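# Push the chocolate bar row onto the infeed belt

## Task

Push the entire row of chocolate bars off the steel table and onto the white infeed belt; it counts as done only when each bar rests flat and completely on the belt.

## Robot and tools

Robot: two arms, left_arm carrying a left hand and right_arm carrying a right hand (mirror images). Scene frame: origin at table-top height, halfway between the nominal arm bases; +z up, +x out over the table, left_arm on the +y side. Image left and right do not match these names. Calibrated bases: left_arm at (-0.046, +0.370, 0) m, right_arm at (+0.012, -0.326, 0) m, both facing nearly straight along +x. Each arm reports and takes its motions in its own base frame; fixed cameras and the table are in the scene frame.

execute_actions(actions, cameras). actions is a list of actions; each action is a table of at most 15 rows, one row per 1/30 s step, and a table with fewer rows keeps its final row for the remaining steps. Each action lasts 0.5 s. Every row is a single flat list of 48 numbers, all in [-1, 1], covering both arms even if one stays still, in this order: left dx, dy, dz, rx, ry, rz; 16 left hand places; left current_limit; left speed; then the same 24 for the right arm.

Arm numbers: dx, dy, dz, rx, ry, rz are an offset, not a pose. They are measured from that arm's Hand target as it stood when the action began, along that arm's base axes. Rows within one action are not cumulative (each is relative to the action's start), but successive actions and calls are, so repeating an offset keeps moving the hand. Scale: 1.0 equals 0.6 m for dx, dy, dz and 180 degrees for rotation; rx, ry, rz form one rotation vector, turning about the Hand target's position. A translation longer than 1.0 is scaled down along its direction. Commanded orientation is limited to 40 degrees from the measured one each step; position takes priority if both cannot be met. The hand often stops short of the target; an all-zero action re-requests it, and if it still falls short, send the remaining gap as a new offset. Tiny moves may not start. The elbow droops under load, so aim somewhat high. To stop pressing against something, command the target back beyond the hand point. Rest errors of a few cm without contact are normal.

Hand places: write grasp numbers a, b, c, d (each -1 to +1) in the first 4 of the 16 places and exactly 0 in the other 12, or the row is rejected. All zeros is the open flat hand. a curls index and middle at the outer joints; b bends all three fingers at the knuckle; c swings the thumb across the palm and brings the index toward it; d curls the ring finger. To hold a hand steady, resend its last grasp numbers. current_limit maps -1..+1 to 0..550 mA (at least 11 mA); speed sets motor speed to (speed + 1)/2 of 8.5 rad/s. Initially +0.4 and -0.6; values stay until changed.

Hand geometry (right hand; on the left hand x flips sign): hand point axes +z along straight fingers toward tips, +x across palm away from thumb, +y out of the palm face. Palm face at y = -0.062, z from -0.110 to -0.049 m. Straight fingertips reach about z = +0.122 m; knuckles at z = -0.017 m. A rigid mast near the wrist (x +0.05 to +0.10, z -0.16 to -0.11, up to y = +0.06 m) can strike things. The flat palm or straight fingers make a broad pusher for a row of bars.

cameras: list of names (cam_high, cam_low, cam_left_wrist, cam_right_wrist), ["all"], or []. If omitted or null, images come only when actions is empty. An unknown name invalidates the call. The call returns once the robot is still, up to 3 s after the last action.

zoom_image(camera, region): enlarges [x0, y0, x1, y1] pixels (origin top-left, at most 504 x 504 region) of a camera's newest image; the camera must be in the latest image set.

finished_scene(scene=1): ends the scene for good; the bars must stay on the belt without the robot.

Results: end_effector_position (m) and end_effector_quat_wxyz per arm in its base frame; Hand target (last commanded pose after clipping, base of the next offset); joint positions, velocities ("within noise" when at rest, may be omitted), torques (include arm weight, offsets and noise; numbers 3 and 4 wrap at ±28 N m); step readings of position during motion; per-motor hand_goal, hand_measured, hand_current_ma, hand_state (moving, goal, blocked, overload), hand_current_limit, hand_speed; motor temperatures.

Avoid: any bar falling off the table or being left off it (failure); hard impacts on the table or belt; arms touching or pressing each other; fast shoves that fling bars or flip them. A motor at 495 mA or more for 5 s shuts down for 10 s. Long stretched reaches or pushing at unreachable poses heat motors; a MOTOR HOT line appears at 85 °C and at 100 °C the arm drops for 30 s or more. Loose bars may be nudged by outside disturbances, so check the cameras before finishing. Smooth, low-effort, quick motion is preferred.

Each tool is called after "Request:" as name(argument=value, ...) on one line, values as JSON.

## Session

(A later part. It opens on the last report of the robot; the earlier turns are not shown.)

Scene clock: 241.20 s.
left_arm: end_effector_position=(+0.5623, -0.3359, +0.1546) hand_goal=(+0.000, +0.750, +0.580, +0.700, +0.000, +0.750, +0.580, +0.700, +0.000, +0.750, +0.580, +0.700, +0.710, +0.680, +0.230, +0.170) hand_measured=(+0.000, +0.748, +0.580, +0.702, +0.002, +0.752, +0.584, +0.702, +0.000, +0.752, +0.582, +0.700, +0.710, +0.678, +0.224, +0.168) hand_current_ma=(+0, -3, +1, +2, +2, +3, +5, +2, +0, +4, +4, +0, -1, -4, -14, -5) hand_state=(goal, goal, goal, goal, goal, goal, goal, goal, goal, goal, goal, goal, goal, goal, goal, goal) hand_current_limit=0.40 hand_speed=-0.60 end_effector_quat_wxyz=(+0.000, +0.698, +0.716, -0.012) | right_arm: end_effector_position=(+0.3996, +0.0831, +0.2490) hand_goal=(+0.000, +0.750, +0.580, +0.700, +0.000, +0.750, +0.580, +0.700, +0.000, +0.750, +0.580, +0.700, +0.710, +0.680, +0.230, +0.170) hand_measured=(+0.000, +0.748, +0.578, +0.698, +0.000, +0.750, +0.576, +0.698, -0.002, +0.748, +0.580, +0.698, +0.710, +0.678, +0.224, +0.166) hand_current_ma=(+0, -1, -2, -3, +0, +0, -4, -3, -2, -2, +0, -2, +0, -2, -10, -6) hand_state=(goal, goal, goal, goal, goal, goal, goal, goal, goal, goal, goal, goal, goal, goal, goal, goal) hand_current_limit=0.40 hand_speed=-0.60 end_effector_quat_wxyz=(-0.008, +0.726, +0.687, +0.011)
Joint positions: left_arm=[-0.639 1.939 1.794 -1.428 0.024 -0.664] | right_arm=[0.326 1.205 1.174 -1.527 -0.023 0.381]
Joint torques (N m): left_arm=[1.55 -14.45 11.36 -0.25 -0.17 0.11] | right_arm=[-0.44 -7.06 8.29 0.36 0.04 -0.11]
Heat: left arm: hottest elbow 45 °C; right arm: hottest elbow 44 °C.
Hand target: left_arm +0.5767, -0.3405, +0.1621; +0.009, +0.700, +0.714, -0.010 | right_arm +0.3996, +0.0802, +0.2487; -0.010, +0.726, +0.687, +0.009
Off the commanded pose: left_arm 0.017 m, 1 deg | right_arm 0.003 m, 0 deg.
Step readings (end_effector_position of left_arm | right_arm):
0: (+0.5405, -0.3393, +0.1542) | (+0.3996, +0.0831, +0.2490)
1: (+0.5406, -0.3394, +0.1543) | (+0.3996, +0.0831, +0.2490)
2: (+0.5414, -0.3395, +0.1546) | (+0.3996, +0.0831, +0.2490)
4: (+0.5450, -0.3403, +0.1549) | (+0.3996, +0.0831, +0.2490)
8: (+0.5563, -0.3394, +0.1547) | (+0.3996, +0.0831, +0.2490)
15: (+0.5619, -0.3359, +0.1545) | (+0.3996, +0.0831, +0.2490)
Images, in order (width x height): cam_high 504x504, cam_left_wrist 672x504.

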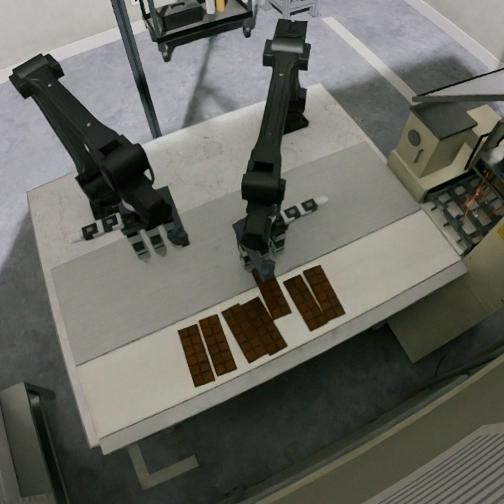

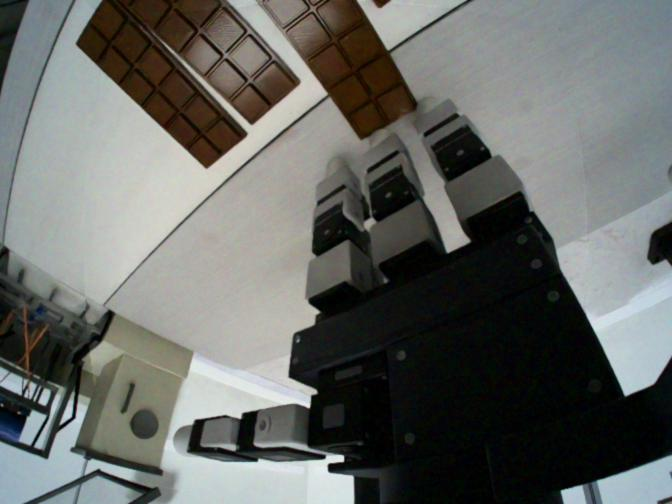

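Request:
execute_actions(actions=[[[-0.06,0.0,0.0,0,0,0,0,0,0,0,0,0,0,0,0,0,0,0,0,0,0,0,0.4,-0.6,0,0,0,0,0,0,0,0,0,0,0,0,0,0,0,0,0,0,0,0,0,0,0.4,-0.6]],[[0.01,0.026,0.0,0,0,0,0,0,0,0,0,0,0,0,0,0,0,0,0,0,0,0,0.4,-0.6,0,0,0,0,0,0,0,0,0,0,0,0,0,0,0,0,0,0,0,0,0,0,0.4,-0.6]]], cameras=["cam_left_wrist","cam_high"])

Request:
zoom_image(camera="cam_left_wrist", region=[230, 0, 530, 225])

Request:
zoom_image(camera="cam_high", region=[170, 190, 350, 370])

Scene clock: 245.37 s.
left_arm: end_effector_position=(+0.5420, -0.3297, +0.1508) hand_goal=(+0.000, +0.750, +0.580, +0.700, +0.000, +0.750, +0.580, +0.700, +0.000, +0.750, +0.580, +0.700, +0.710, +0.680, +0.230, +0.170) hand_measured=(+0.000, +0.748, +0.580, +0.702, +0.002, +0.750, +0.582, +0.702, -0.006, +0.748, +0.578, +0.698, +0.710, +0.678, +0.224, +0.168) hand_current_ma=(+0, -3, +1, +2, +2, +0, +4, +2, -9, -2, -2, -3, -1, -4, -14, -5) hand_state=(goal, goal, goal, goal, goal, goal, goal, goal, goal, goal, goal, goal, goal, goal, goal, goal) hand_current_limit=0.40 hand_speed=-0.60 end_effector_quat_wxyz=(-0.003, +0.700, +0.714, -0.013) | right_arm: end_effector_position=(+0.3996, +0.0831, +0.2490) hand_goal=(+0.000, +0.750, +0.580, +0.700, +0.000, +0.750, +0.580, +0.700, +0.000, +0.750, +0.580, +0.700, +0.710, +0.680, +0.230, +0.170) hand_measured=(+0.000, +0.748, +0.578, +0.698, +0.000, +0.750, +0.576, +0.698, -0.002, +0.748, +0.580, +0.698, +0.710, +0.678, +0.224, +0.166) hand_current_ma=(+0, -1, -2, -3, +0, +0, -4, -3, -2, -2, +0, -2, +0, -2, -10, -6) hand_state=(goal, goal, goal, goal, goal, goal, goal, goal, goal, goal, goal, goal, goal, goal, goal, goal) hand_current_limit=0.40 hand_speed=-0.60 end_effector_quat_wxyz=(-0.008, +0.726, +0.687, +0.011)
Joint positions: left_arm=[-0.651 1.89 1.711 -1.401 0.024 -0.671] | right_arm=[0.326 1.205 1.174 -1.527 -0.023 0.381]
Joint torques (N m): left_arm=[1.55 -16.62 7.42 0.46 -0.16 0.09] | right_arm=[-0.62 -7.18 8.24 0.29 0.05 -0.11]
Heat: left arm: hottest elbow 45 °C; right arm: hottest elbow 44 °C.
Hand target: left_arm +0.5465, -0.3251, +0.1620; +0.009, +0.700, +0.714, -0.011 | right_arm +0.3996, +0.0802, +0.2487; -0.010, +0.726, +0.687, +0.009
Off the commanded pose: left_arm 0.013 m, 2 deg | right_arm 0.003 m, 0 deg.
Step readings (end_effector_position of left_arm | right_arm):
0: (+0.5623, -0.3359, +0.1543) | (+0.3996, +0.0831, +0.2490)
1: (+0.5623, -0.3359, +0.1543) | (+0.3996, +0.0831, +0.2490)
2: (+0.5623, -0.3359, +0.1543) | (+0.3996, +0.0831, +0.2490)
4: (+0.5601, -0.3361, +0.1530) | (+0.3996, +0.0831, +0.2490)
8: (+0.5501, -0.3338, +0.1508) | (+0.3996, +0.0831, +0.2490)
15: (+0.5422, -0.3368, +0.1510) | (+0.3996, +0.0831, +0.2490)
16: (+0.5422, -0.3370, +0.1509) | (+0.3996, +0.0831, +0.2490)
17: (+0.5421, -0.3369, +0.1508) | (+0.3996, +0.0831, +0.2490)
19: (+0.5416, -0.3363, +0.1508) | (+0.3996, +0.0831, +0.2490)
23: (+0.5407, -0.3332, +0.1509) | (+0.3996, +0.0831, +0.2490)
30: (+0.5420, -0.3297, +0.1508) | (+0.3996, +0.0831, +0.2490)
Images, in order (width x height): cam_high 504x504, cam_left_wrist 672x504.

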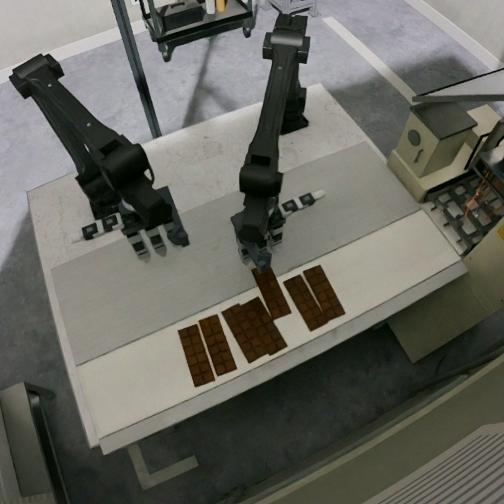

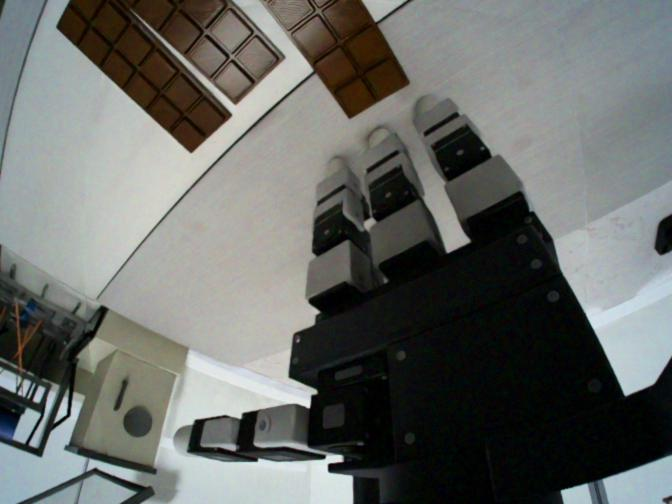

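Scaled by 1.680 from the camera's 672x504 image, which has a finer 960x720 frame.

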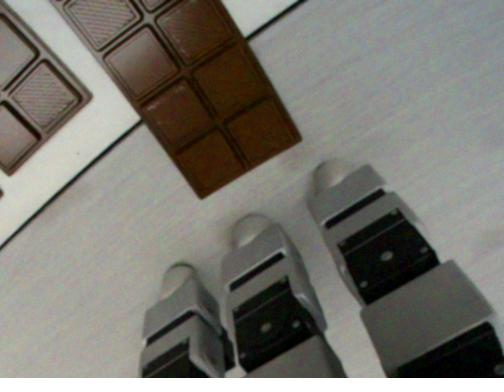

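Scaled by 2.800 from the camera's 504x504 image, which has a finer 720x720 frame.

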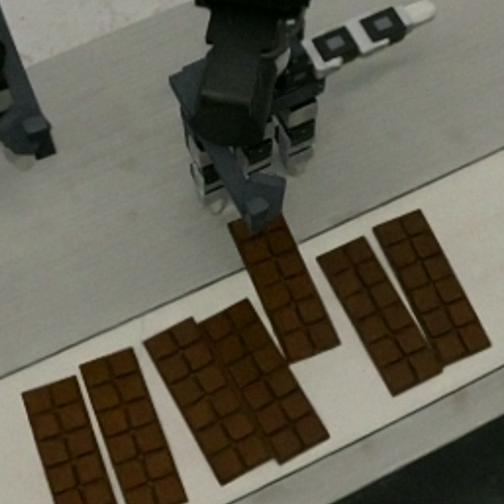

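Request:
execute_actions(actions=[[[0.0,0.02,0.005,0,0,0,0,0,0,0,0,0,0,0,0,0,0,0,0,0,0,0,0.4,-0.6,0,0,0,0,0,0,0,0,0,0,0,0,0,0,0,0,0,0,0,0,0,0,0.4,-0.6]]], cameras=["cam_left_wrist"])

Request:
zoom_image(camera="cam_left_wrist", region=[230, 0, 530, 225])

Scene clock: 246.87 s.
left_arm: end_effector_position=(+0.5440, -0.3140, +0.1513) hand_goal=(+0.000, +0.750, +0.580, +0.700, +0.000, +0.750, +0.580, +0.700, +0.000, +0.750, +0.580, +0.700, +0.710, +0.680, +0.230, +0.170) hand_measured=(+0.000, +0.748, +0.580, +0.702, +0.002, +0.750, +0.582, +0.702, -0.002, +0.748, +0.578, +0.698, +0.710, +0.678, +0.224, +0.168) hand_current_ma=(+0, -3, +1, +2, +2, +0, +4, +2, -4, -2, -2, -3, -1, -4, -14, -5) hand_state=(goal, goal, goal, goal, goal, goal, goal, goal, goal, goal, goal, goal, goal, goal, goal, goal) hand_current_limit=0.40 hand_speed=-0.60 end_effector_quat_wxyz=(-0.005, +0.696, +0.718, -0.013) | right_arm: end_effector_position=(+0.3996, +0.0831, +0.2490) hand_goal=(+0.000, +0.750, +0.580, +0.700, +0.000, +0.750, +0.580, +0.700, +0.000, +0.750, +0.580, +0.700, +0.710, +0.680, +0.230, +0.170) hand_measured=(+0.000, +0.748, +0.578, +0.698, +0.000, +0.750, +0.576, +0.698, -0.002, +0.748, +0.580, +0.698, +0.710, +0.678, +0.224, +0.166) hand_current_ma=(+0, -1, -2, -3, +0, +0, -4, -3, -2, -2, +0, -2, +0, -2, -10, -6) hand_state=(goal, goal, goal, goal, goal, goal, goal, goal, goal, goal, goal, goal, goal, goal, goal, goal) hand_current_limit=0.40 hand_speed=-0.60 end_effector_quat_wxyz=(-0.008, +0.726, +0.687, +0.011)
Joint positions: left_arm=[-0.628 1.872 1.686 -1.397 0.024 -0.658] | right_arm=[0.326 1.205 1.174 -1.527 -0.023 0.381]
Joint torques (N m): left_arm=[1.08 -16.5 7.61 0.31 -0.14 0.08] | right_arm=[-0.32 -6.89 8.27 0.25 0.05 -0.13]
Heat: left arm: hottest elbow 45 °C; right arm: hottest elbow 44 °C.
Hand target: left_arm +0.5465, -0.3131, +0.1650; +0.009, +0.700, +0.714, -0.011 | right_arm +0.3996, +0.0802, +0.2487; -0.010, +0.726, +0.687, +0.009
Off the commanded pose: left_arm 0.014 m, 2 deg | right_arm 0.003 m, 0 deg.
Step readings (end_effector_position of left_arm | right_arm):
0: (+0.5420, -0.3297, +0.1508) | (+0.3996, +0.0831, +0.2490)
1: (+0.5420, -0.3297, +0.1508) | (+0.3996, +0.0831, +0.2490)
2: (+0.5418, -0.3293, +0.1508) | (+0.3996, +0.0831, +0.2490)
4: (+0.5410, -0.3277, +0.1508) | (+0.3996, +0.0831, +0.2490)
8: (+0.5409, -0.3205, +0.1510) | (+0.3996, +0.0831, +0.2490)
15: (+0.5439, -0.3142, +0.1515) | (+0.3996, +0.0831, +0.2490)
Images, in order (width x height): cam_left_wrist 672x504.

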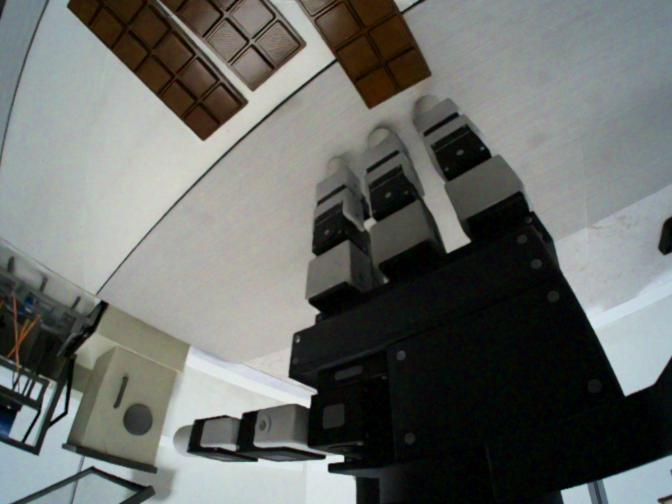

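Scaled by 1.680 from the camera's 672x504 image, which has a finer 960x720 frame.

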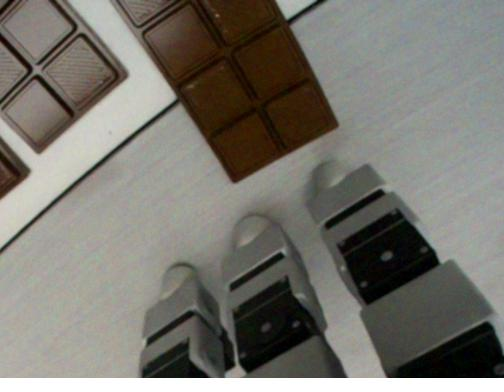

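Request:
execute_actions(actions=[[[0.045,-0.004,-0.004,0,0,0,0,0,0,0,0,0,0,0,0,0,0,0,0,0,0,0,0.4,-0.6,0,0,0,0,0,0,0,0,0,0,0,0,0,0,0,0,0,0,0,0,0,0,0.4,-0.6]],[[0.025,-0.003,0,0,0,0,0,0,0,0,0,0,0,0,0,0,0,0,0,0,0,0,0.4,-0.6,0,0,0,0,0,0,0,0,0,0,0,0,0,0,0,0,0,0,0,0,0,0,0.4,-0.6]]], cameras=["cam_left_wrist","cam_high"])

Request:
zoom_image(camera="cam_left_wrist", region=[230, 0, 530, 225])

Request:
zoom_image(camera="cam_high", region=[170, 190, 350, 370])

Scene clock: 249.20 s.
left_arm: end_effector_position=(+0.5726, -0.3151, +0.1546) hand_goal=(+0.000, +0.750, +0.580, +0.700, +0.000, +0.750, +0.580, +0.700, +0.000, +0.750, +0.580, +0.700, +0.710, +0.680, +0.230, +0.170) hand_measured=(+0.000, +0.748, +0.580, +0.702, +0.002, +0.750, +0.582, +0.702, -0.002, +0.758, +0.584, +0.702, +0.710, +0.678, +0.224, +0.168) hand_current_ma=(+0, -3, +1, +2, +2, +0, +4, +2, -2, +16, +9, +1, -1, -4, -14, -5) hand_state=(goal, goal, goal, goal, goal, goal, goal, goal, goal, goal, goal, goal, goal, goal, goal, goal) hand_current_limit=0.40 hand_speed=-0.60 end_effector_quat_wxyz=(-0.001, +0.700, +0.714, -0.013) | right_arm: end_effector_position=(+0.3996, +0.0831, +0.2490) hand_goal=(+0.000, +0.750, +0.580, +0.700, +0.000, +0.750, +0.580, +0.700, +0.000, +0.750, +0.580, +0.700, +0.710, +0.680, +0.230, +0.170) hand_measured=(+0.000, +0.748, +0.578, +0.698, +0.000, +0.750, +0.576, +0.698, -0.002, +0.748, +0.580, +0.698, +0.710, +0.678, +0.224, +0.166) hand_current_ma=(+0, -1, -2, -3, +0, +0, -4, -3, -2, -2, +0, -2, +0, -2, -10, -6) hand_state=(goal, goal, goal, goal, goal, goal, goal, goal, goal, goal, goal, goal, goal, goal, goal, goal) hand_current_limit=0.40 hand_speed=-0.60 end_effector_quat_wxyz=(-0.008, +0.726, +0.687, +0.011)
Joint positions: left_arm=[-0.6 1.929 1.779 -1.426 0.024 -0.62] | right_arm=[0.326 1.205 1.174 -1.527 -0.023 0.381]
Joint torques (N m): left_arm=[1.67 -14.27 11.29 -0.2 -0.14 0.1] | right_arm=[-0.5 -7.06 8.25 0.4 0.04 -0.13]
Heat: left arm: hottest elbow 45 °C; right arm: hottest elbow 44 °C.
Hand target: left_arm +0.5886, -0.3170, +0.1627; +0.009, +0.700, +0.714, -0.010 | right_arm +0.3996, +0.0802, +0.2487; -0.010, +0.726, +0.687, +0.009
Off the commanded pose: left_arm 0.018 m, 1 deg | right_arm 0.003 m, 0 deg.
Step readings (end_effector_position of left_arm | right_arm):
0: (+0.5440, -0.3141, +0.1513) | (+0.3996, +0.0831, +0.2490)
1: (+0.5440, -0.3141, +0.1513) | (+0.3996, +0.0831, +0.2490)
2: (+0.5443, -0.3138, +0.1513) | (+0.3996, +0.0831, +0.2490)
4: (+0.5453, -0.3131, +0.1514) | (+0.3996, +0.0831, +0.2490)
8: (+0.5527, -0.3122, +0.1531) | (+0.3996, +0.0831, +0.2490)
15: (+0.5592, -0.3102, +0.1532) | (+0.3996, +0.0831, +0.2490)
16: (+0.5592, -0.3103, +0.1534) | (+0.3996, +0.0831, +0.2490)
17: (+0.5598, -0.3105, +0.1537) | (+0.3996, +0.0831, +0.2490)
19: (+0.5632, -0.3109, +0.1542) | (+0.3996, +0.0831, +0.2490)
23: (+0.5706, -0.3146, +0.1541) | (+0.3996, +0.0831, +0.2490)
30: (+0.5726, -0.3150, +0.1544) | (+0.3996, +0.0831, +0.2490)
Images, in order (width x height): cam_high 504x504, cam_left_wrist 672x504.

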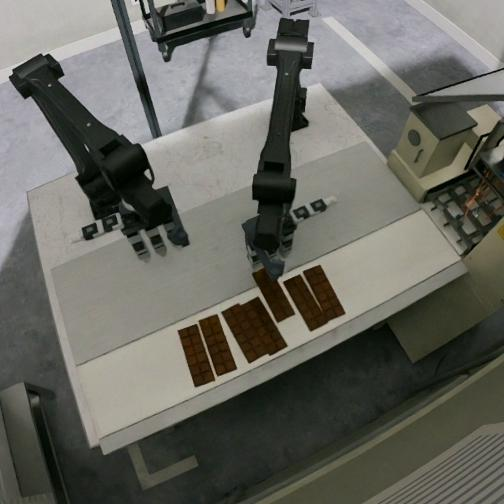

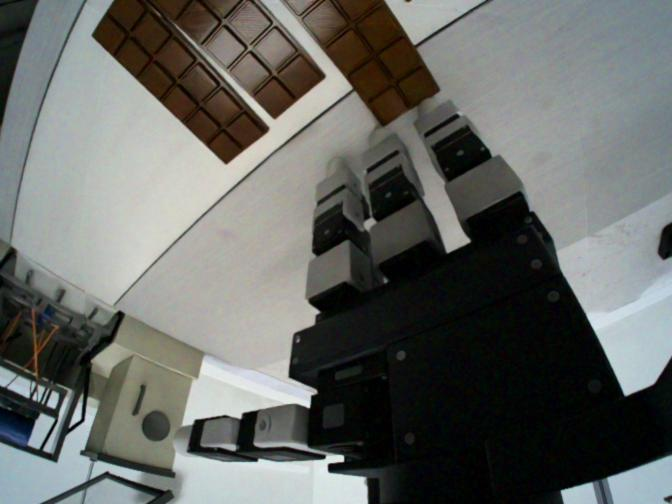

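Scaled by 1.680 from the camera's 672x504 image, which has a finer 960x720 frame.

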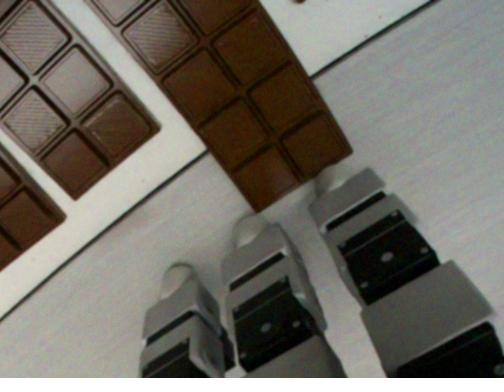

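Scaled by 2.800 from the camera's 504x504 image, which has a finer 720x720 frame.

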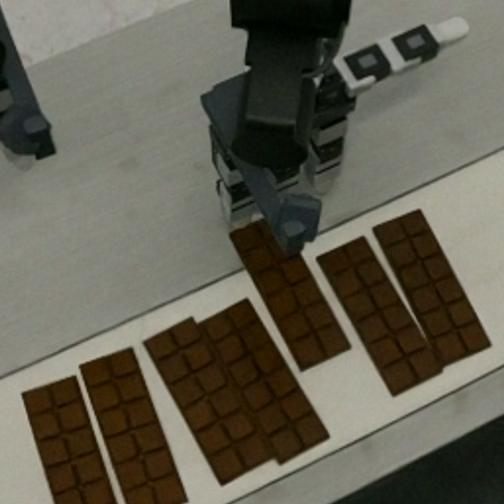

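Request:
execute_actions(actions=[[[-0.05,0.0,0.001,0,0,0,0,0,0,0,0,0,0,0,0,0,0,0,0,0,0,0,0.4,-0.6,0,0,0,0,0,0,0,0,0,0,0,0,0,0,0,0,0,0,0,0,0,0,0.4,-0.6]],[[0.01,-0.018,0.003,0,0,0,0,0,0,0,0,0,0,0,0,0,0,0,0,0,0,0,0.4,-0.6,0,0,0,0,0,0,0,0,0,0,0,0,0,0,0,0,0,0,0,0,0,0,0.4,-0.6]]], cameras=["cam_left_wrist"])

Request:
zoom_image(camera="cam_left_wrist", region=[230, 0, 530, 225])

Scene clock: 252.10 s.
left_arm: end_effector_position=(+0.5566, -0.3177, +0.1512) hand_goal=(+0.000, +0.750, +0.580, +0.700, +0.000, +0.750, +0.580, +0.700, +0.000, +0.750, +0.580, +0.700, +0.710, +0.680, +0.230, +0.170) hand_measured=(+0.000, +0.748, +0.580, +0.702, +0.002, +0.750, +0.582, +0.702, -0.002, +0.746, +0.578, +0.700, +0.710, +0.678, +0.224, +0.168) hand_current_ma=(+0, -3, +1, +2, +2, +0, +4, +2, -4, -6, -1, +0, -1, -4, -14, -5) hand_state=(goal, goal, goal, goal, goal, goal, goal, goal, goal, goal, goal, goal, goal, goal, goal, goal) hand_current_limit=0.40 hand_speed=-0.60 end_effector_quat_wxyz=(-0.005, +0.703, +0.711, -0.014) | right_arm: end_effector_position=(+0.3996, +0.0831, +0.2490) hand_goal=(+0.000, +0.750, +0.580, +0.700, +0.000, +0.750, +0.580, +0.700, +0.000, +0.750, +0.580, +0.700, +0.710, +0.680, +0.230, +0.170) hand_measured=(+0.000, +0.748, +0.578, +0.698, +0.000, +0.750, +0.576, +0.698, -0.002, +0.748, +0.580, +0.698, +0.710, +0.678, +0.224, +0.166) hand_current_ma=(+0, -1, -2, -3, +0, +0, -4, -3, -2, -2, +0, -2, +0, -2, -10, -6) hand_state=(goal, goal, goal, goal, goal, goal, goal, goal, goal, goal, goal, goal, goal, goal, goal, goal) hand_current_limit=0.40 hand_speed=-0.60 end_effector_quat_wxyz=(-0.008, +0.726, +0.687, +0.011)
Joint positions: left_arm=[-0.618 1.903 1.732 -1.414 0.026 -0.628] | right_arm=[0.326 1.205 1.174 -1.527 -0.023 0.381]
Joint torques (N m): left_arm=[0.15 -14.92 10.91 -0.16 -0.17 -0.19] | right_arm=[-0.38 -6.77 8.27 0.35 0.03 -0.11]
Heat: left arm: hottest elbow 45 °C; right arm: hottest elbow 44 °C.
Hand target: left_arm +0.5645, -0.3279, +0.1651; +0.009, +0.700, +0.714, -0.010 | right_arm +0.3996, +0.0802, +0.2487; -0.010, +0.726, +0.687, +0.009
Off the commanded pose: left_arm 0.019 m, 2 deg | right_arm 0.003 m, 0 deg.
Step readings (end_effector_position of left_arm | right_arm):
0: (+0.5727, -0.3151, +0.1545) | (+0.3996, +0.0831, +0.2490)
1: (+0.5727, -0.3151, +0.1545) | (+0.3996, +0.0831, +0.2490)
2: (+0.5727, -0.3151, +0.1545) | (+0.3996, +0.0831, +0.2490)
4: (+0.5720, -0.3148, +0.1537) | (+0.3996, +0.0831, +0.2490)
8: (+0.5646, -0.3124, +0.1504) | (+0.3996, +0.0831, +0.2490)
15: (+0.5604, -0.3120, +0.1514) | (+0.3996, +0.0831, +0.2490)
16: (+0.5603, -0.3119, +0.1512) | (+0.3996, +0.0831, +0.2490)
17: (+0.5601, -0.3123, +0.1512) | (+0.3996, +0.0831, +0.2490)
19: (+0.5596, -0.3130, +0.1512) | (+0.3996, +0.0831, +0.2490)
23: (+0.5581, -0.3154, +0.1512) | (+0.3996, +0.0831, +0.2490)
30: (+0.5570, -0.3171, +0.1512) | (+0.3996, +0.0831, +0.2490)
Images, in order (width x height): cam_left_wrist 672x504.

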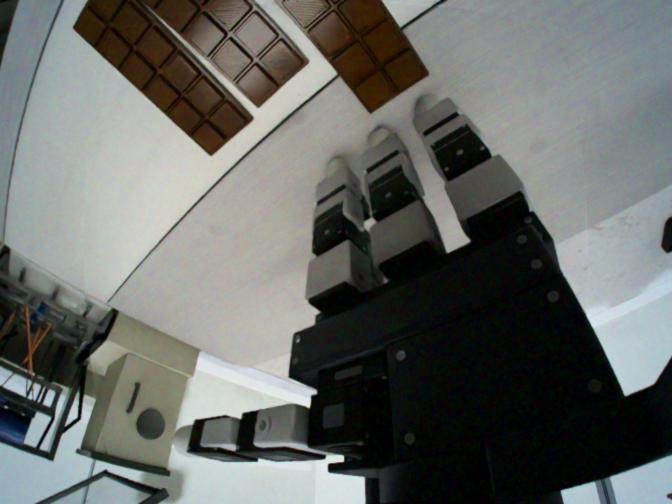

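Scaled by 1.680 from the camera's 672x504 image, which has a finer 960x720 frame.

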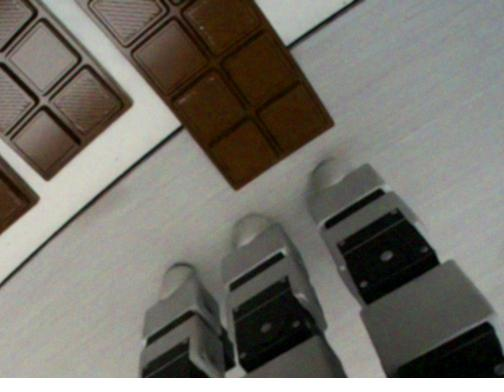

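Request:
execute_actions(actions=[[[0.0,-0.015,0.004,0,0,0,0,0,0,0,0,0,0,0,0,0,0,0,0,0,0,0,0.4,-0.6,0,0,0,0,0,0,0,0,0,0,0,0,0,0,0,0,0,0,0,0,0,0,0.4,-0.6]]], cameras=["cam_left_wrist"])

Request:
zoom_image(camera="cam_left_wrist", region=[230, 0, 530, 225])

Scene clock: 253.60 s.
left_arm: end_effector_position=(+0.5563, -0.3259, +0.1564) hand_goal=(+0.000, +0.750, +0.580, +0.700, +0.000, +0.750, +0.580, +0.700, +0.000, +0.750, +0.580, +0.700, +0.710, +0.680, +0.230, +0.170) hand_measured=(+0.000, +0.748, +0.580, +0.702, +0.002, +0.750, +0.582, +0.702, -0.002, +0.746, +0.578, +0.700, +0.710, +0.678, +0.224, +0.168) hand_current_ma=(+0, -3, +1, +2, +2, +0, +4, +2, -4, -6, -1, +0, -1, -4, -14, -5) hand_state=(goal, goal, goal, goal, goal, goal, goal, goal, goal, goal, goal, goal, goal, goal, goal, goal) hand_current_limit=0.40 hand_speed=-0.60 end_effector_quat_wxyz=(-0.002, +0.703, +0.711, -0.013) | right_arm: end_effector_position=(+0.3996, +0.0831, +0.2490) hand_goal=(+0.000, +0.750, +0.580, +0.700, +0.000, +0.750, +0.580, +0.700, +0.000, +0.750, +0.580, +0.700, +0.710, +0.680, +0.230, +0.170) hand_measured=(+0.000, +0.748, +0.578, +0.698, +0.000, +0.750, +0.576, +0.698, -0.002, +0.748, +0.580, +0.698, +0.710, +0.678, +0.224, +0.166) hand_current_ma=(+0, -1, -2, -3, +0, +0, -4, -3, -2, -2, +0, -2, +0, -2, -10, -6) hand_state=(goal, goal, goal, goal, goal, goal, goal, goal, goal, goal, goal, goal, goal, goal, goal, goal) hand_current_limit=0.40 hand_speed=-0.60 end_effector_quat_wxyz=(-0.008, +0.726, +0.687, +0.011)
Joint positions: left_arm=[-0.63 1.909 1.753 -1.422 0.025 -0.64] | right_arm=[0.326 1.205 1.174 -1.527 -0.023 0.381]
Joint torques (N m): left_arm=[0.21 -14.45 11.38 -0.31 -0.17 -0.18] | right_arm=[-0.62 -7 8.29 0.38 0.04 -0.12]
Heat: left arm: hottest elbow 45 °C; right arm: hottest elbow 44 °C.
Hand target: left_arm +0.5646, -0.3370, +0.1674; +0.009, +0.700, +0.714, -0.010 | right_arm +0.3996, +0.0802, +0.2487; -0.010, +0.726, +0.687, +0.009
Off the commanded pose: left_arm 0.018 m, 1 deg | right_arm 0.003 m, 0 deg.
Step readings (end_effector_position of left_arm | right_arm):
0: (+0.5566, -0.3177, +0.1512) | (+0.3996, +0.0831, +0.2490)
1: (+0.5566, -0.3177, +0.1512) | (+0.3996, +0.0831, +0.2490)
2: (+0.5566, -0.3179, +0.1514) | (+0.3996, +0.0831, +0.2490)
4: (+0.5560, -0.3197, +0.1521) | (+0.3996, +0.0831, +0.2490)
8: (+0.5569, -0.3227, +0.1556) | (+0.3996, +0.0831, +0.2490)
15: (+0.5570, -0.3250, +0.1581) | (+0.3996, +0.0831, +0.2490)
Images, in order (width x height): cam_left_wrist 672x504.

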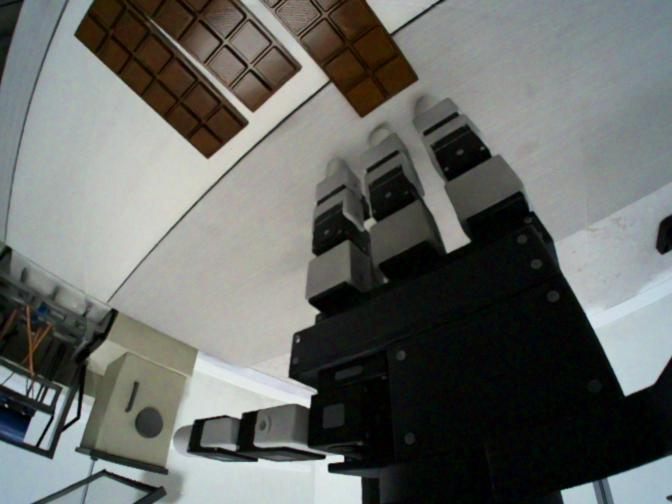

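Scaled by 1.680 from the camera's 672x504 image, which has a finer 960x720 frame.

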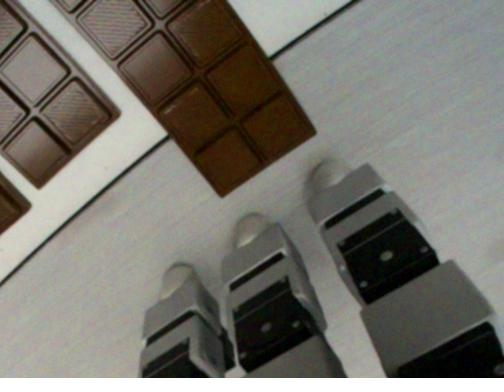

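Request:
execute_actions(actions=[[[0.04,0.007,-0.009,0,0,0,0,0,0,0,0,0,0,0,0,0,0,0,0,0,0,0,0.4,-0.6,0,0,0,0,0,0,0,0,0,0,0,0,0,0,0,0,0,0,0,0,0,0,0.4,-0.6]],[[0.03,0.001,0,0,0,0,0,0,0,0,0,0,0,0,0,0,0,0,0,0,0,0,0.4,-0.6,0,0,0,0,0,0,0,0,0,0,0,0,0,0,0,0,0,0,0,0,0,0,0.4,-0.6]]], cameras=["cam_left_wrist","cam_high"])

Request:
zoom_image(camera="cam_left_wrist", region=[230, 0, 530, 225])

Request:
zoom_image(camera="cam_high", region=[170, 190, 350, 370])

Scene clock: 255.60 s.
left_arm: end_effector_position=(+0.5921, -0.3296, +0.1559) hand_goal=(+0.000, +0.750, +0.580, +0.700, +0.000, +0.750, +0.580, +0.700, +0.000, +0.750, +0.580, +0.700, +0.710, +0.680, +0.230, +0.170) hand_measured=(+0.000, +0.748, +0.580, +0.702, +0.002, +0.752, +0.582, +0.702, +0.000, +0.752, +0.582, +0.700, +0.710, +0.678, +0.224, +0.168) hand_current_ma=(+0, -3, +1, +2, +2, +5, +5, +2, +0, +5, +4, +0, -1, -4, -14, -5) hand_state=(goal, goal, goal, goal, goal, goal, goal, goal, goal, goal, goal, goal, goal, goal, goal, goal) hand_current_limit=0.40 hand_speed=-0.60 end_effector_quat_wxyz=(+0.001, +0.699, +0.715, -0.013) | right_arm: end_effector_position=(+0.3996, +0.0831, +0.2490) hand_goal=(+0.000, +0.750, +0.580, +0.700, +0.000, +0.750, +0.580, +0.700, +0.000, +0.750, +0.580, +0.700, +0.710, +0.680, +0.230, +0.170) hand_measured=(+0.000, +0.748, +0.578, +0.698, +0.000, +0.750, +0.576, +0.698, -0.002, +0.748, +0.580, +0.698, +0.710, +0.678, +0.224, +0.166) hand_current_ma=(+0, -1, -2, -3, +0, +0, -4, -3, -2, -2, +0, -2, +0, -2, -10, -6) hand_state=(goal, goal, goal, goal, goal, goal, goal, goal, goal, goal, goal, goal, goal, goal, goal, goal) hand_current_limit=0.40 hand_speed=-0.60 end_effector_quat_wxyz=(-0.008, +0.726, +0.687, +0.011)
Joint positions: left_arm=[-0.601 1.996 1.885 -1.462 0.026 -0.624] | right_arm=[0.326 1.205 1.174 -1.527 -0.023 0.381]
Joint torques (N m): left_arm=[1.79 -15.09 11.33 -0.24 -0.19 0.1] | right_arm=[-0.62 -7.12 8.24 0.36 0.03 -0.13]
Heat: left arm: hottest elbow 46 °C; right arm: hottest elbow 44 °C.
Hand target: left_arm +0.6066, -0.3322, +0.1619; +0.009, +0.700, +0.714, -0.010 | right_arm +0.3996, +0.0802, +0.2487; -0.010, +0.726, +0.687, +0.009
Off the commanded pose: left_arm 0.016 m, 1 deg | right_arm 0.003 m, 0 deg.
Step readings (end_effector_position of left_arm | right_arm):
0: (+0.5563, -0.3259, +0.1564) | (+0.3996, +0.0831, +0.2490)
1: (+0.5564, -0.3259, +0.1563) | (+0.3996, +0.0831, +0.2490)
2: (+0.5569, -0.3263, +0.1565) | (+0.3996, +0.0831, +0.2490)
4: (+0.5607, -0.3288, +0.1574) | (+0.3996, +0.0831, +0.2490)
8: (+0.5699, -0.3327, +0.1554) | (+0.3996, +0.0831, +0.2490)
15: (+0.5734, -0.3306, +0.1551) | (+0.3996, +0.0831, +0.2490)
16: (+0.5735, -0.3307, +0.1553) | (+0.3996, +0.0831, +0.2490)
17: (+0.5741, -0.3308, +0.1555) | (+0.3996, +0.0831, +0.2490)
19: (+0.5776, -0.3320, +0.1559) | (+0.3996, +0.0831, +0.2490)
23: (+0.5869, -0.3321, +0.1560) | (+0.3996, +0.0831, +0.2490)
30: (+0.5918, -0.3296, +0.1558) | (+0.3996, +0.0831, +0.2490)
Images, in order (width x height): cam_high 504x504, cam_left_wrist 672x504.

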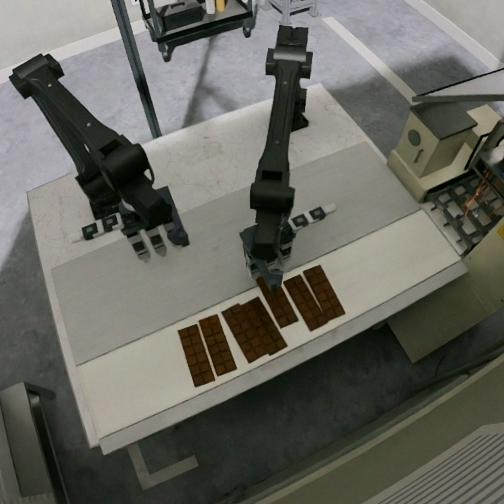

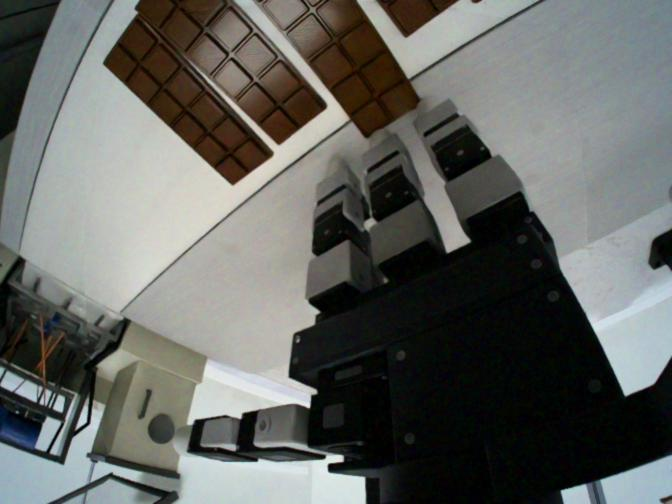

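Scaled by 1.680 from the camera's 672x504 image, which has a finer 960x720 frame.

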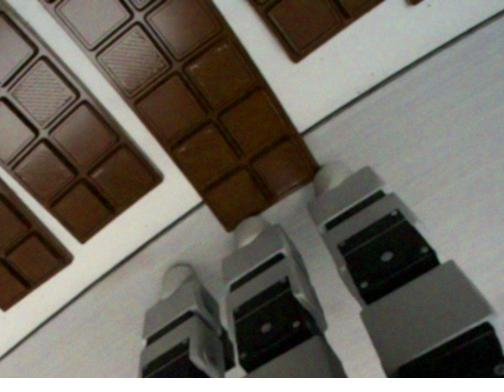

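Scaled by 2.800 from the camera's 504x504 image, which has a finer 720x720 frame.

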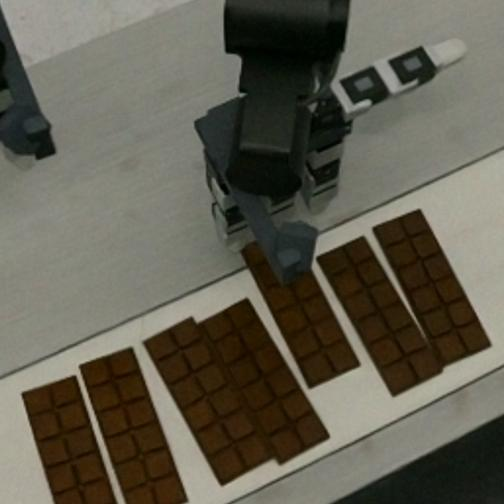

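Request:
execute_actions(actions=[[[-0.045,0.0,0.001,0,0,0,0,0,0,0,0,0,0,0,0,0,0,0,0,0,0,0,0.4,-0.6,0,0,0,0,0,0,0,0,0,0,0,0,0,0,0,0,0,0,0,0,0,0,0.4,-0.6]],[[0.01,0.012,0.004,0,0,0,0,0,0,0,0,0,0,0,0,0,0,0,0,0,0,0,0.4,-0.6,0,0,0,0,0,0,0,0,0,0,0,0,0,0,0,0,0,0,0,0,0,0,0.4,-0.6]]], cameras=["cam_left_wrist"])

Request:
zoom_image(camera="cam_left_wrist", region=[230, 0, 530, 225])

Scene clock: 258.03 s.
left_arm: end_effector_position=(+0.5818, -0.3266, +0.1514) hand_goal=(+0.000, +0.750, +0.580, +0.700, +0.000, +0.750, +0.580, +0.700, +0.000, +0.750, +0.580, +0.700, +0.710, +0.680, +0.230, +0.170) hand_measured=(+0.000, +0.748, +0.580, +0.702, +0.002, +0.750, +0.582, +0.702, -0.002, +0.746, +0.578, +0.700, +0.710, +0.678, +0.224, +0.168) hand_current_ma=(+0, -3, +1, +2, +2, +1, +4, +2, -3, -6, -1, +0, -1, -4, -14, -5) hand_state=(goal, goal, goal, goal, goal, goal, goal, goal, goal, goal, goal, goal, goal, goal, goal, goal) hand_current_limit=0.40 hand_speed=-0.60 end_effector_quat_wxyz=(-0.004, +0.701, +0.713, -0.014) | right_arm: end_effector_position=(+0.3996, +0.0831, +0.2490) hand_goal=(+0.000, +0.750, +0.580, +0.700, +0.000, +0.750, +0.580, +0.700, +0.000, +0.750, +0.580, +0.700, +0.710, +0.680, +0.230, +0.170) hand_measured=(+0.000, +0.748, +0.578, +0.698, +0.000, +0.750, +0.576, +0.698, -0.002, +0.748, +0.580, +0.698, +0.710, +0.678, +0.224, +0.166) hand_current_ma=(+0, -1, -2, -3, +0, +0, -4, -3, -2, -2, +0, -2, +0, -2, -10, -6) hand_state=(goal, goal, goal, goal, goal, goal, goal, goal, goal, goal, goal, goal, goal, goal, goal, goal) hand_current_limit=0.40 hand_speed=-0.60 end_effector_quat_wxyz=(-0.008, +0.726, +0.687, +0.011)
Joint positions: left_arm=[-0.606 1.974 1.84 -1.449 0.026 -0.624] | right_arm=[0.326 1.205 1.174 -1.527 -0.023 0.381]
Joint torques (N m): left_arm=[1.14 -17.49 8.13 0.23 -0.18 0.01] | right_arm=[-0.62 -7.12 8.29 0.36 0.04 -0.12]
Heat: left arm: hottest elbow 45 °C; right arm: hottest elbow 44 °C.
Hand target: left_arm +0.5856, -0.3249, +0.1651; +0.009, +0.700, +0.714, -0.010 | right_arm +0.3996, +0.0802, +0.2487; -0.010, +0.726, +0.687, +0.009
Off the commanded pose: left_arm 0.014 m, 2 deg | right_arm 0.003 m, 0 deg.
Step readings (end_effector_position of left_arm | right_arm):
0: (+0.5920, -0.3296, +0.1558) | (+0.3996, +0.0831, +0.2490)
1: (+0.5920, -0.3296, +0.1558) | (+0.3996, +0.0831, +0.2490)
2: (+0.5920, -0.3296, +0.1558) | (+0.3996, +0.0831, +0.2490)
4: (+0.5916, -0.3293, +0.1553) | (+0.3996, +0.0831, +0.2490)
8: (+0.5865, -0.3277, +0.1555) | (+0.3996, +0.0831, +0.2490)
15: (+0.5818, -0.3266, +0.1514) | (+0.3996, +0.0831, +0.2490)
16: (+0.5818, -0.3266, +0.1514) | (+0.3996, +0.0831, +0.2490)
17: (+0.5818, -0.3266, +0.1514) | (+0.3996, +0.0831, +0.2490)
19: (+0.5818, -0.3266, +0.1514) | (+0.3996, +0.0831, +0.2490)
23: (+0.5818, -0.3266, +0.1514) | (+0.3996, +0.0831, +0.2490)
30: (+0.5818, -0.3266, +0.1514) | (+0.3996, +0.0831, +0.2490)
Images, in order (width x height): cam_left_wrist 672x504.

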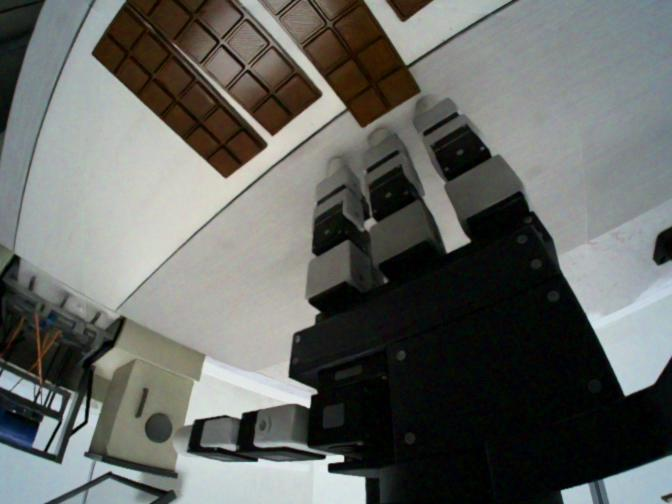

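Scaled by 1.680 from the camera's 672x504 image, which has a finer 960x720 frame.

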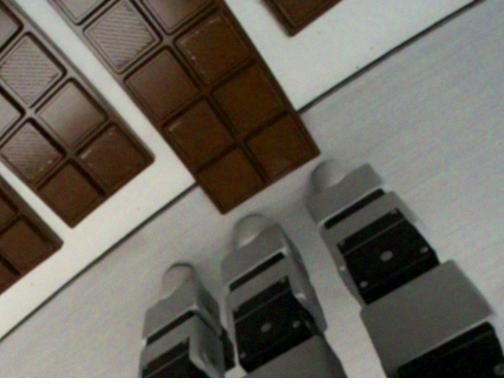

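Request:
execute_actions(actions=[[[0.0,0.013,0.005,0,0,0,0,0,0,0,0,0,0,0,0,0,0,0,0,0,0,0,0.4,-0.6,0,0,0,0,0,0,0,0,0,0,0,0,0,0,0,0,0,0,0,0,0,0,0.4,-0.6]]], cameras=["cam_left_wrist"])

Request:
zoom_image(camera="cam_left_wrist", region=[230, 0, 530, 225])

Scene clock: 259.33 s.
left_arm: end_effector_position=(+0.5823, -0.3217, +0.1525) hand_goal=(+0.000, +0.750, +0.580, +0.700, +0.000, +0.750, +0.580, +0.700, +0.000, +0.750, +0.580, +0.700, +0.710, +0.680, +0.230, +0.170) hand_measured=(+0.000, +0.748, +0.580, +0.702, +0.002, +0.750, +0.582, +0.702, -0.002, +0.746, +0.578, +0.700, +0.710, +0.678, +0.224, +0.168) hand_current_ma=(+0, -3, +1, +2, +2, +1, +4, +2, -3, -6, -1, +0, -1, -4, -14, -5) hand_state=(goal, goal, goal, goal, goal, goal, goal, goal, goal, goal, goal, goal, goal, goal, goal, goal) hand_current_limit=0.40 hand_speed=-0.60 end_effector_quat_wxyz=(-0.004, +0.699, +0.715, -0.013) | right_arm: end_effector_position=(+0.3996, +0.0831, +0.2490) hand_goal=(+0.000, +0.750, +0.580, +0.700, +0.000, +0.750, +0.580, +0.700, +0.000, +0.750, +0.580, +0.700, +0.710, +0.680, +0.230, +0.170) hand_measured=(+0.000, +0.748, +0.578, +0.698, +0.000, +0.750, +0.576, +0.698, -0.002, +0.748, +0.580, +0.698, +0.710, +0.678, +0.224, +0.166) hand_current_ma=(+0, -1, -2, -3, +0, +0, -4, -3, -2, -2, +0, -2, +0, -2, -10, -6) hand_state=(goal, goal, goal, goal, goal, goal, goal, goal, goal, goal, goal, goal, goal, goal, goal, goal) hand_current_limit=0.40 hand_speed=-0.60 end_effector_quat_wxyz=(-0.008, +0.726, +0.687, +0.011)
Joint positions: left_arm=[-0.6 1.968 1.834 -1.449 0.025 -0.623] | right_arm=[0.326 1.205 1.174 -1.527 -0.023 0.381]
Joint torques (N m): left_arm=[1.85 -17.73 7.65 0.18 -0.17 0.11] | right_arm=[-0.62 -7.06 8.28 0.34 0.04 -0.11]
Heat: left arm: hottest elbow 45 °C; right arm: hottest elbow 44 °C.
Hand target: left_arm +0.5856, -0.3171, +0.1679; +0.009, +0.700, +0.714, -0.010 | right_arm +0.3996, +0.0802, +0.2487; -0.010, +0.726, +0.687, +0.009
Off the commanded pose: left_arm 0.017 m, 2 deg | right_arm 0.003 m, 0 deg.
Step readings (end_effector_position of left_arm | right_arm):
0: (+0.5818, -0.3266, +0.1514) | (+0.3996, +0.0831, +0.2490)
1: (+0.5818, -0.3266, +0.1514) | (+0.3996, +0.0831, +0.2490)
2: (+0.5818, -0.3266, +0.1514) | (+0.3996, +0.0831, +0.2490)
4: (+0.5818, -0.3263, +0.1512) | (+0.3996, +0.0831, +0.2490)
8: (+0.5814, -0.3244, +0.1512) | (+0.3996, +0.0831, +0.2490)
15: (+0.5821, -0.3222, +0.1525) | (+0.3996, +0.0831, +0.2490)
Images, in order (width x height): cam_left_wrist 672x504.

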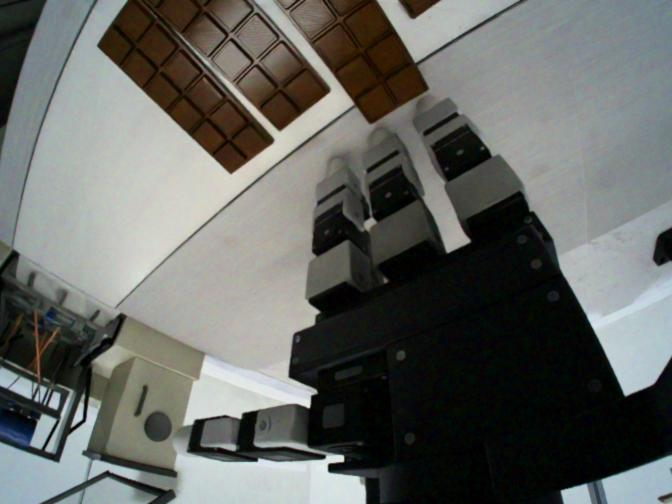

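Scaled by 1.680 from the camera's 672x504 image, which has a finer 960x720 frame.

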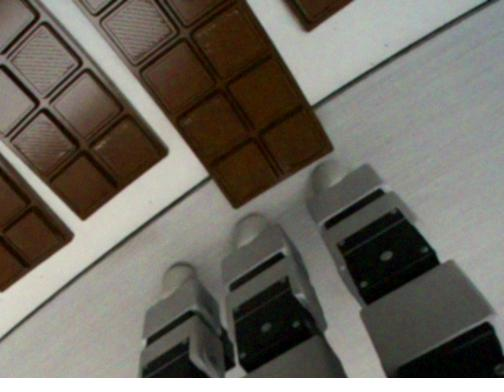

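Request:
execute_actions(actions=[[[0.0375,-0.008,-0.009,0,0,0,0,0,0,0,0,0,0,0,0,0,0,0,0,0,0,0,0.4,-0.6,0,0,0,0,0,0,0,0,0,0,0,0,0,0,0,0,0,0,0,0,0,0,0.4,-0.6]],[[0.036,0.002,0,0,0,0,0,0,0,0,0,0,0,0,0,0,0,0,0,0,0,0,0.4,-0.6,0,0,0,0,0,0,0,0,0,0,0,0,0,0,0,0,0,0,0,0,0,0,0.4,-0.6]]], cameras=["cam_left_wrist","cam_high"])

Request:
zoom_image(camera="cam_left_wrist", region=[230, 0, 530, 225])

Request:
zoom_image(camera="cam_high", region=[170, 190, 350, 370])

Scene clock: 261.40 s.
left_arm: end_effector_position=(+0.6156, -0.3182, +0.1549) hand_goal=(+0.000, +0.750, +0.580, +0.700, +0.000, +0.750, +0.580, +0.700, +0.000, +0.750, +0.580, +0.700, +0.710, +0.680, +0.230, +0.170) hand_measured=(+0.000, +0.748, +0.580, +0.702, +0.002, +0.750, +0.582, +0.702, -0.002, +0.754, +0.584, +0.700, +0.710, +0.678, +0.224, +0.168) hand_current_ma=(+0, -3, +1, +2, +2, +1, +4, +2, -2, +7, +6, +1, -1, -4, -14, -5) hand_state=(goal, goal, goal, goal, goal, goal, goal, goal, goal, goal, goal, goal, goal, goal, goal, goal) hand_current_limit=0.40 hand_speed=-0.60 end_effector_quat_wxyz=(+0.000, +0.699, +0.715, -0.013) | right_arm: end_effector_position=(+0.3996, +0.0831, +0.2490) hand_goal=(+0.000, +0.750, +0.580, +0.700, +0.000, +0.750, +0.580, +0.700, +0.000, +0.750, +0.580, +0.700, +0.710, +0.680, +0.230, +0.170) hand_measured=(+0.000, +0.748, +0.578, +0.698, +0.000, +0.750, +0.576, +0.698, -0.002, +0.748, +0.580, +0.698, +0.710, +0.678, +0.224, +0.166) hand_current_ma=(+0, -1, -2, -3, +0, +0, -4, -3, -2, -2, +0, -2, +0, -2, -10, -6) hand_state=(goal, goal, goal, goal, goal, goal, goal, goal, goal, goal, goal, goal, goal, goal, goal, goal) hand_current_limit=0.40 hand_speed=-0.60 end_effector_quat_wxyz=(-0.008, +0.726, +0.687, +0.011)
Joint positions: left_arm=[-0.565 2.038 1.95 -1.488 0.026 -0.589] | right_arm=[0.326 1.205 1.174 -1.527 -0.023 0.381]
Joint torques (N m): left_arm=[1.32 -16.09 11.45 -0.28 -0.16 0.1] | right_arm=[-0.32 -6.89 8.24 0.36 0.04 -0.12]
Heat: left arm: hottest elbow 45 °C; right arm: hottest elbow 43 °C.
Hand target: left_arm +0.6298, -0.3207, +0.1628; +0.010, +0.700, +0.714, -0.010 | right_arm +0.3996, +0.0802, +0.2487; -0.010, +0.726, +0.687, +0.009
Off the commanded pose: left_arm 0.016 m, 1 deg | right_arm 0.003 m, 0 deg.
Step readings (end_effector_position of left_arm | right_arm):
0: (+0.5825, -0.3215, +0.1525) | (+0.3996, +0.0831, +0.2490)
1: (+0.5825, -0.3215, +0.1525) | (+0.3996, +0.0831, +0.2490)
2: (+0.5827, -0.3211, +0.1525) | (+0.3996, +0.0831, +0.2490)
4: (+0.5842, -0.3189, +0.1526) | (+0.3996, +0.0831, +0.2490)
8: (+0.5888, -0.3192, +0.1539) | (+0.3996, +0.0831, +0.2490)
15: (+0.5928, -0.3192, +0.1540) | (+0.3996, +0.0831, +0.2490)
16: (+0.5929, -0.3193, +0.1540) | (+0.3996, +0.0831, +0.2490)
17: (+0.5936, -0.3195, +0.1542) | (+0.3996, +0.0831, +0.2490)
19: (+0.5983, -0.3211, +0.1553) | (+0.3996, +0.0831, +0.2490)
23: (+0.6097, -0.3217, +0.1558) | (+0.3996, +0.0831, +0.2490)
30: (+0.6151, -0.3187, +0.1551) | (+0.3996, +0.0831, +0.2490)
Images, in order (width x height): cam_high 504x504, cam_left_wrist 672x504.

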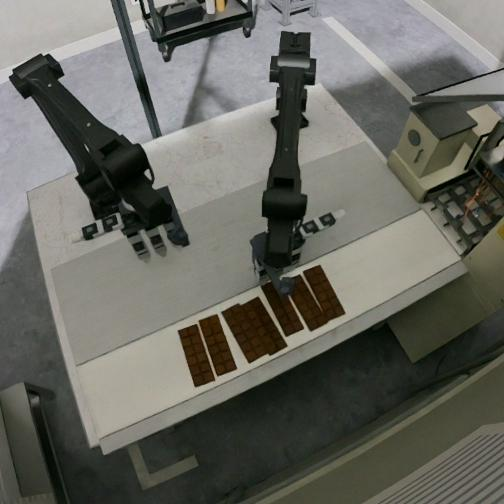

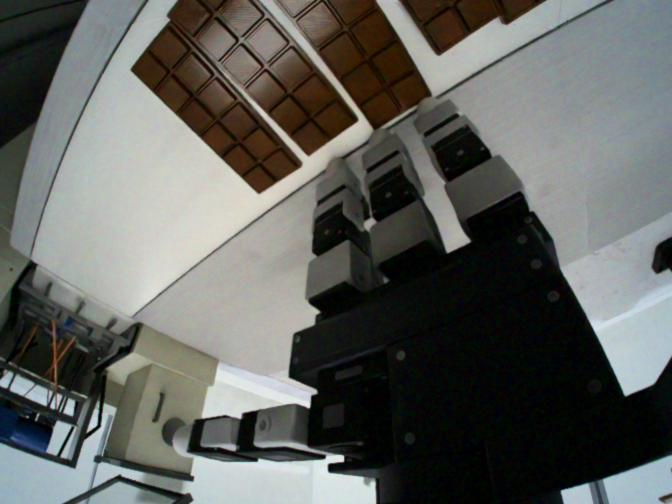

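Scaled by 1.680 from the camera's 672x504 image, which has a finer 960x720 frame.

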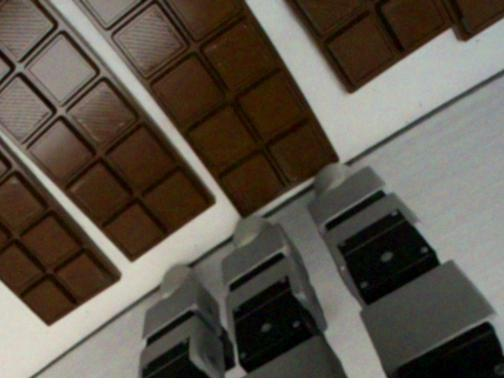

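Scaled by 2.800 from the camera's 504x504 image, which has a finer 720x720 frame.

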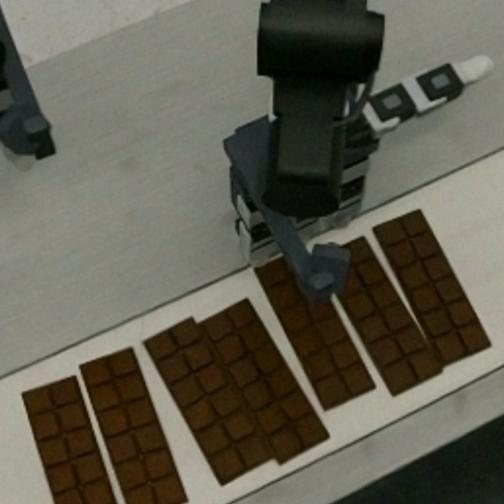

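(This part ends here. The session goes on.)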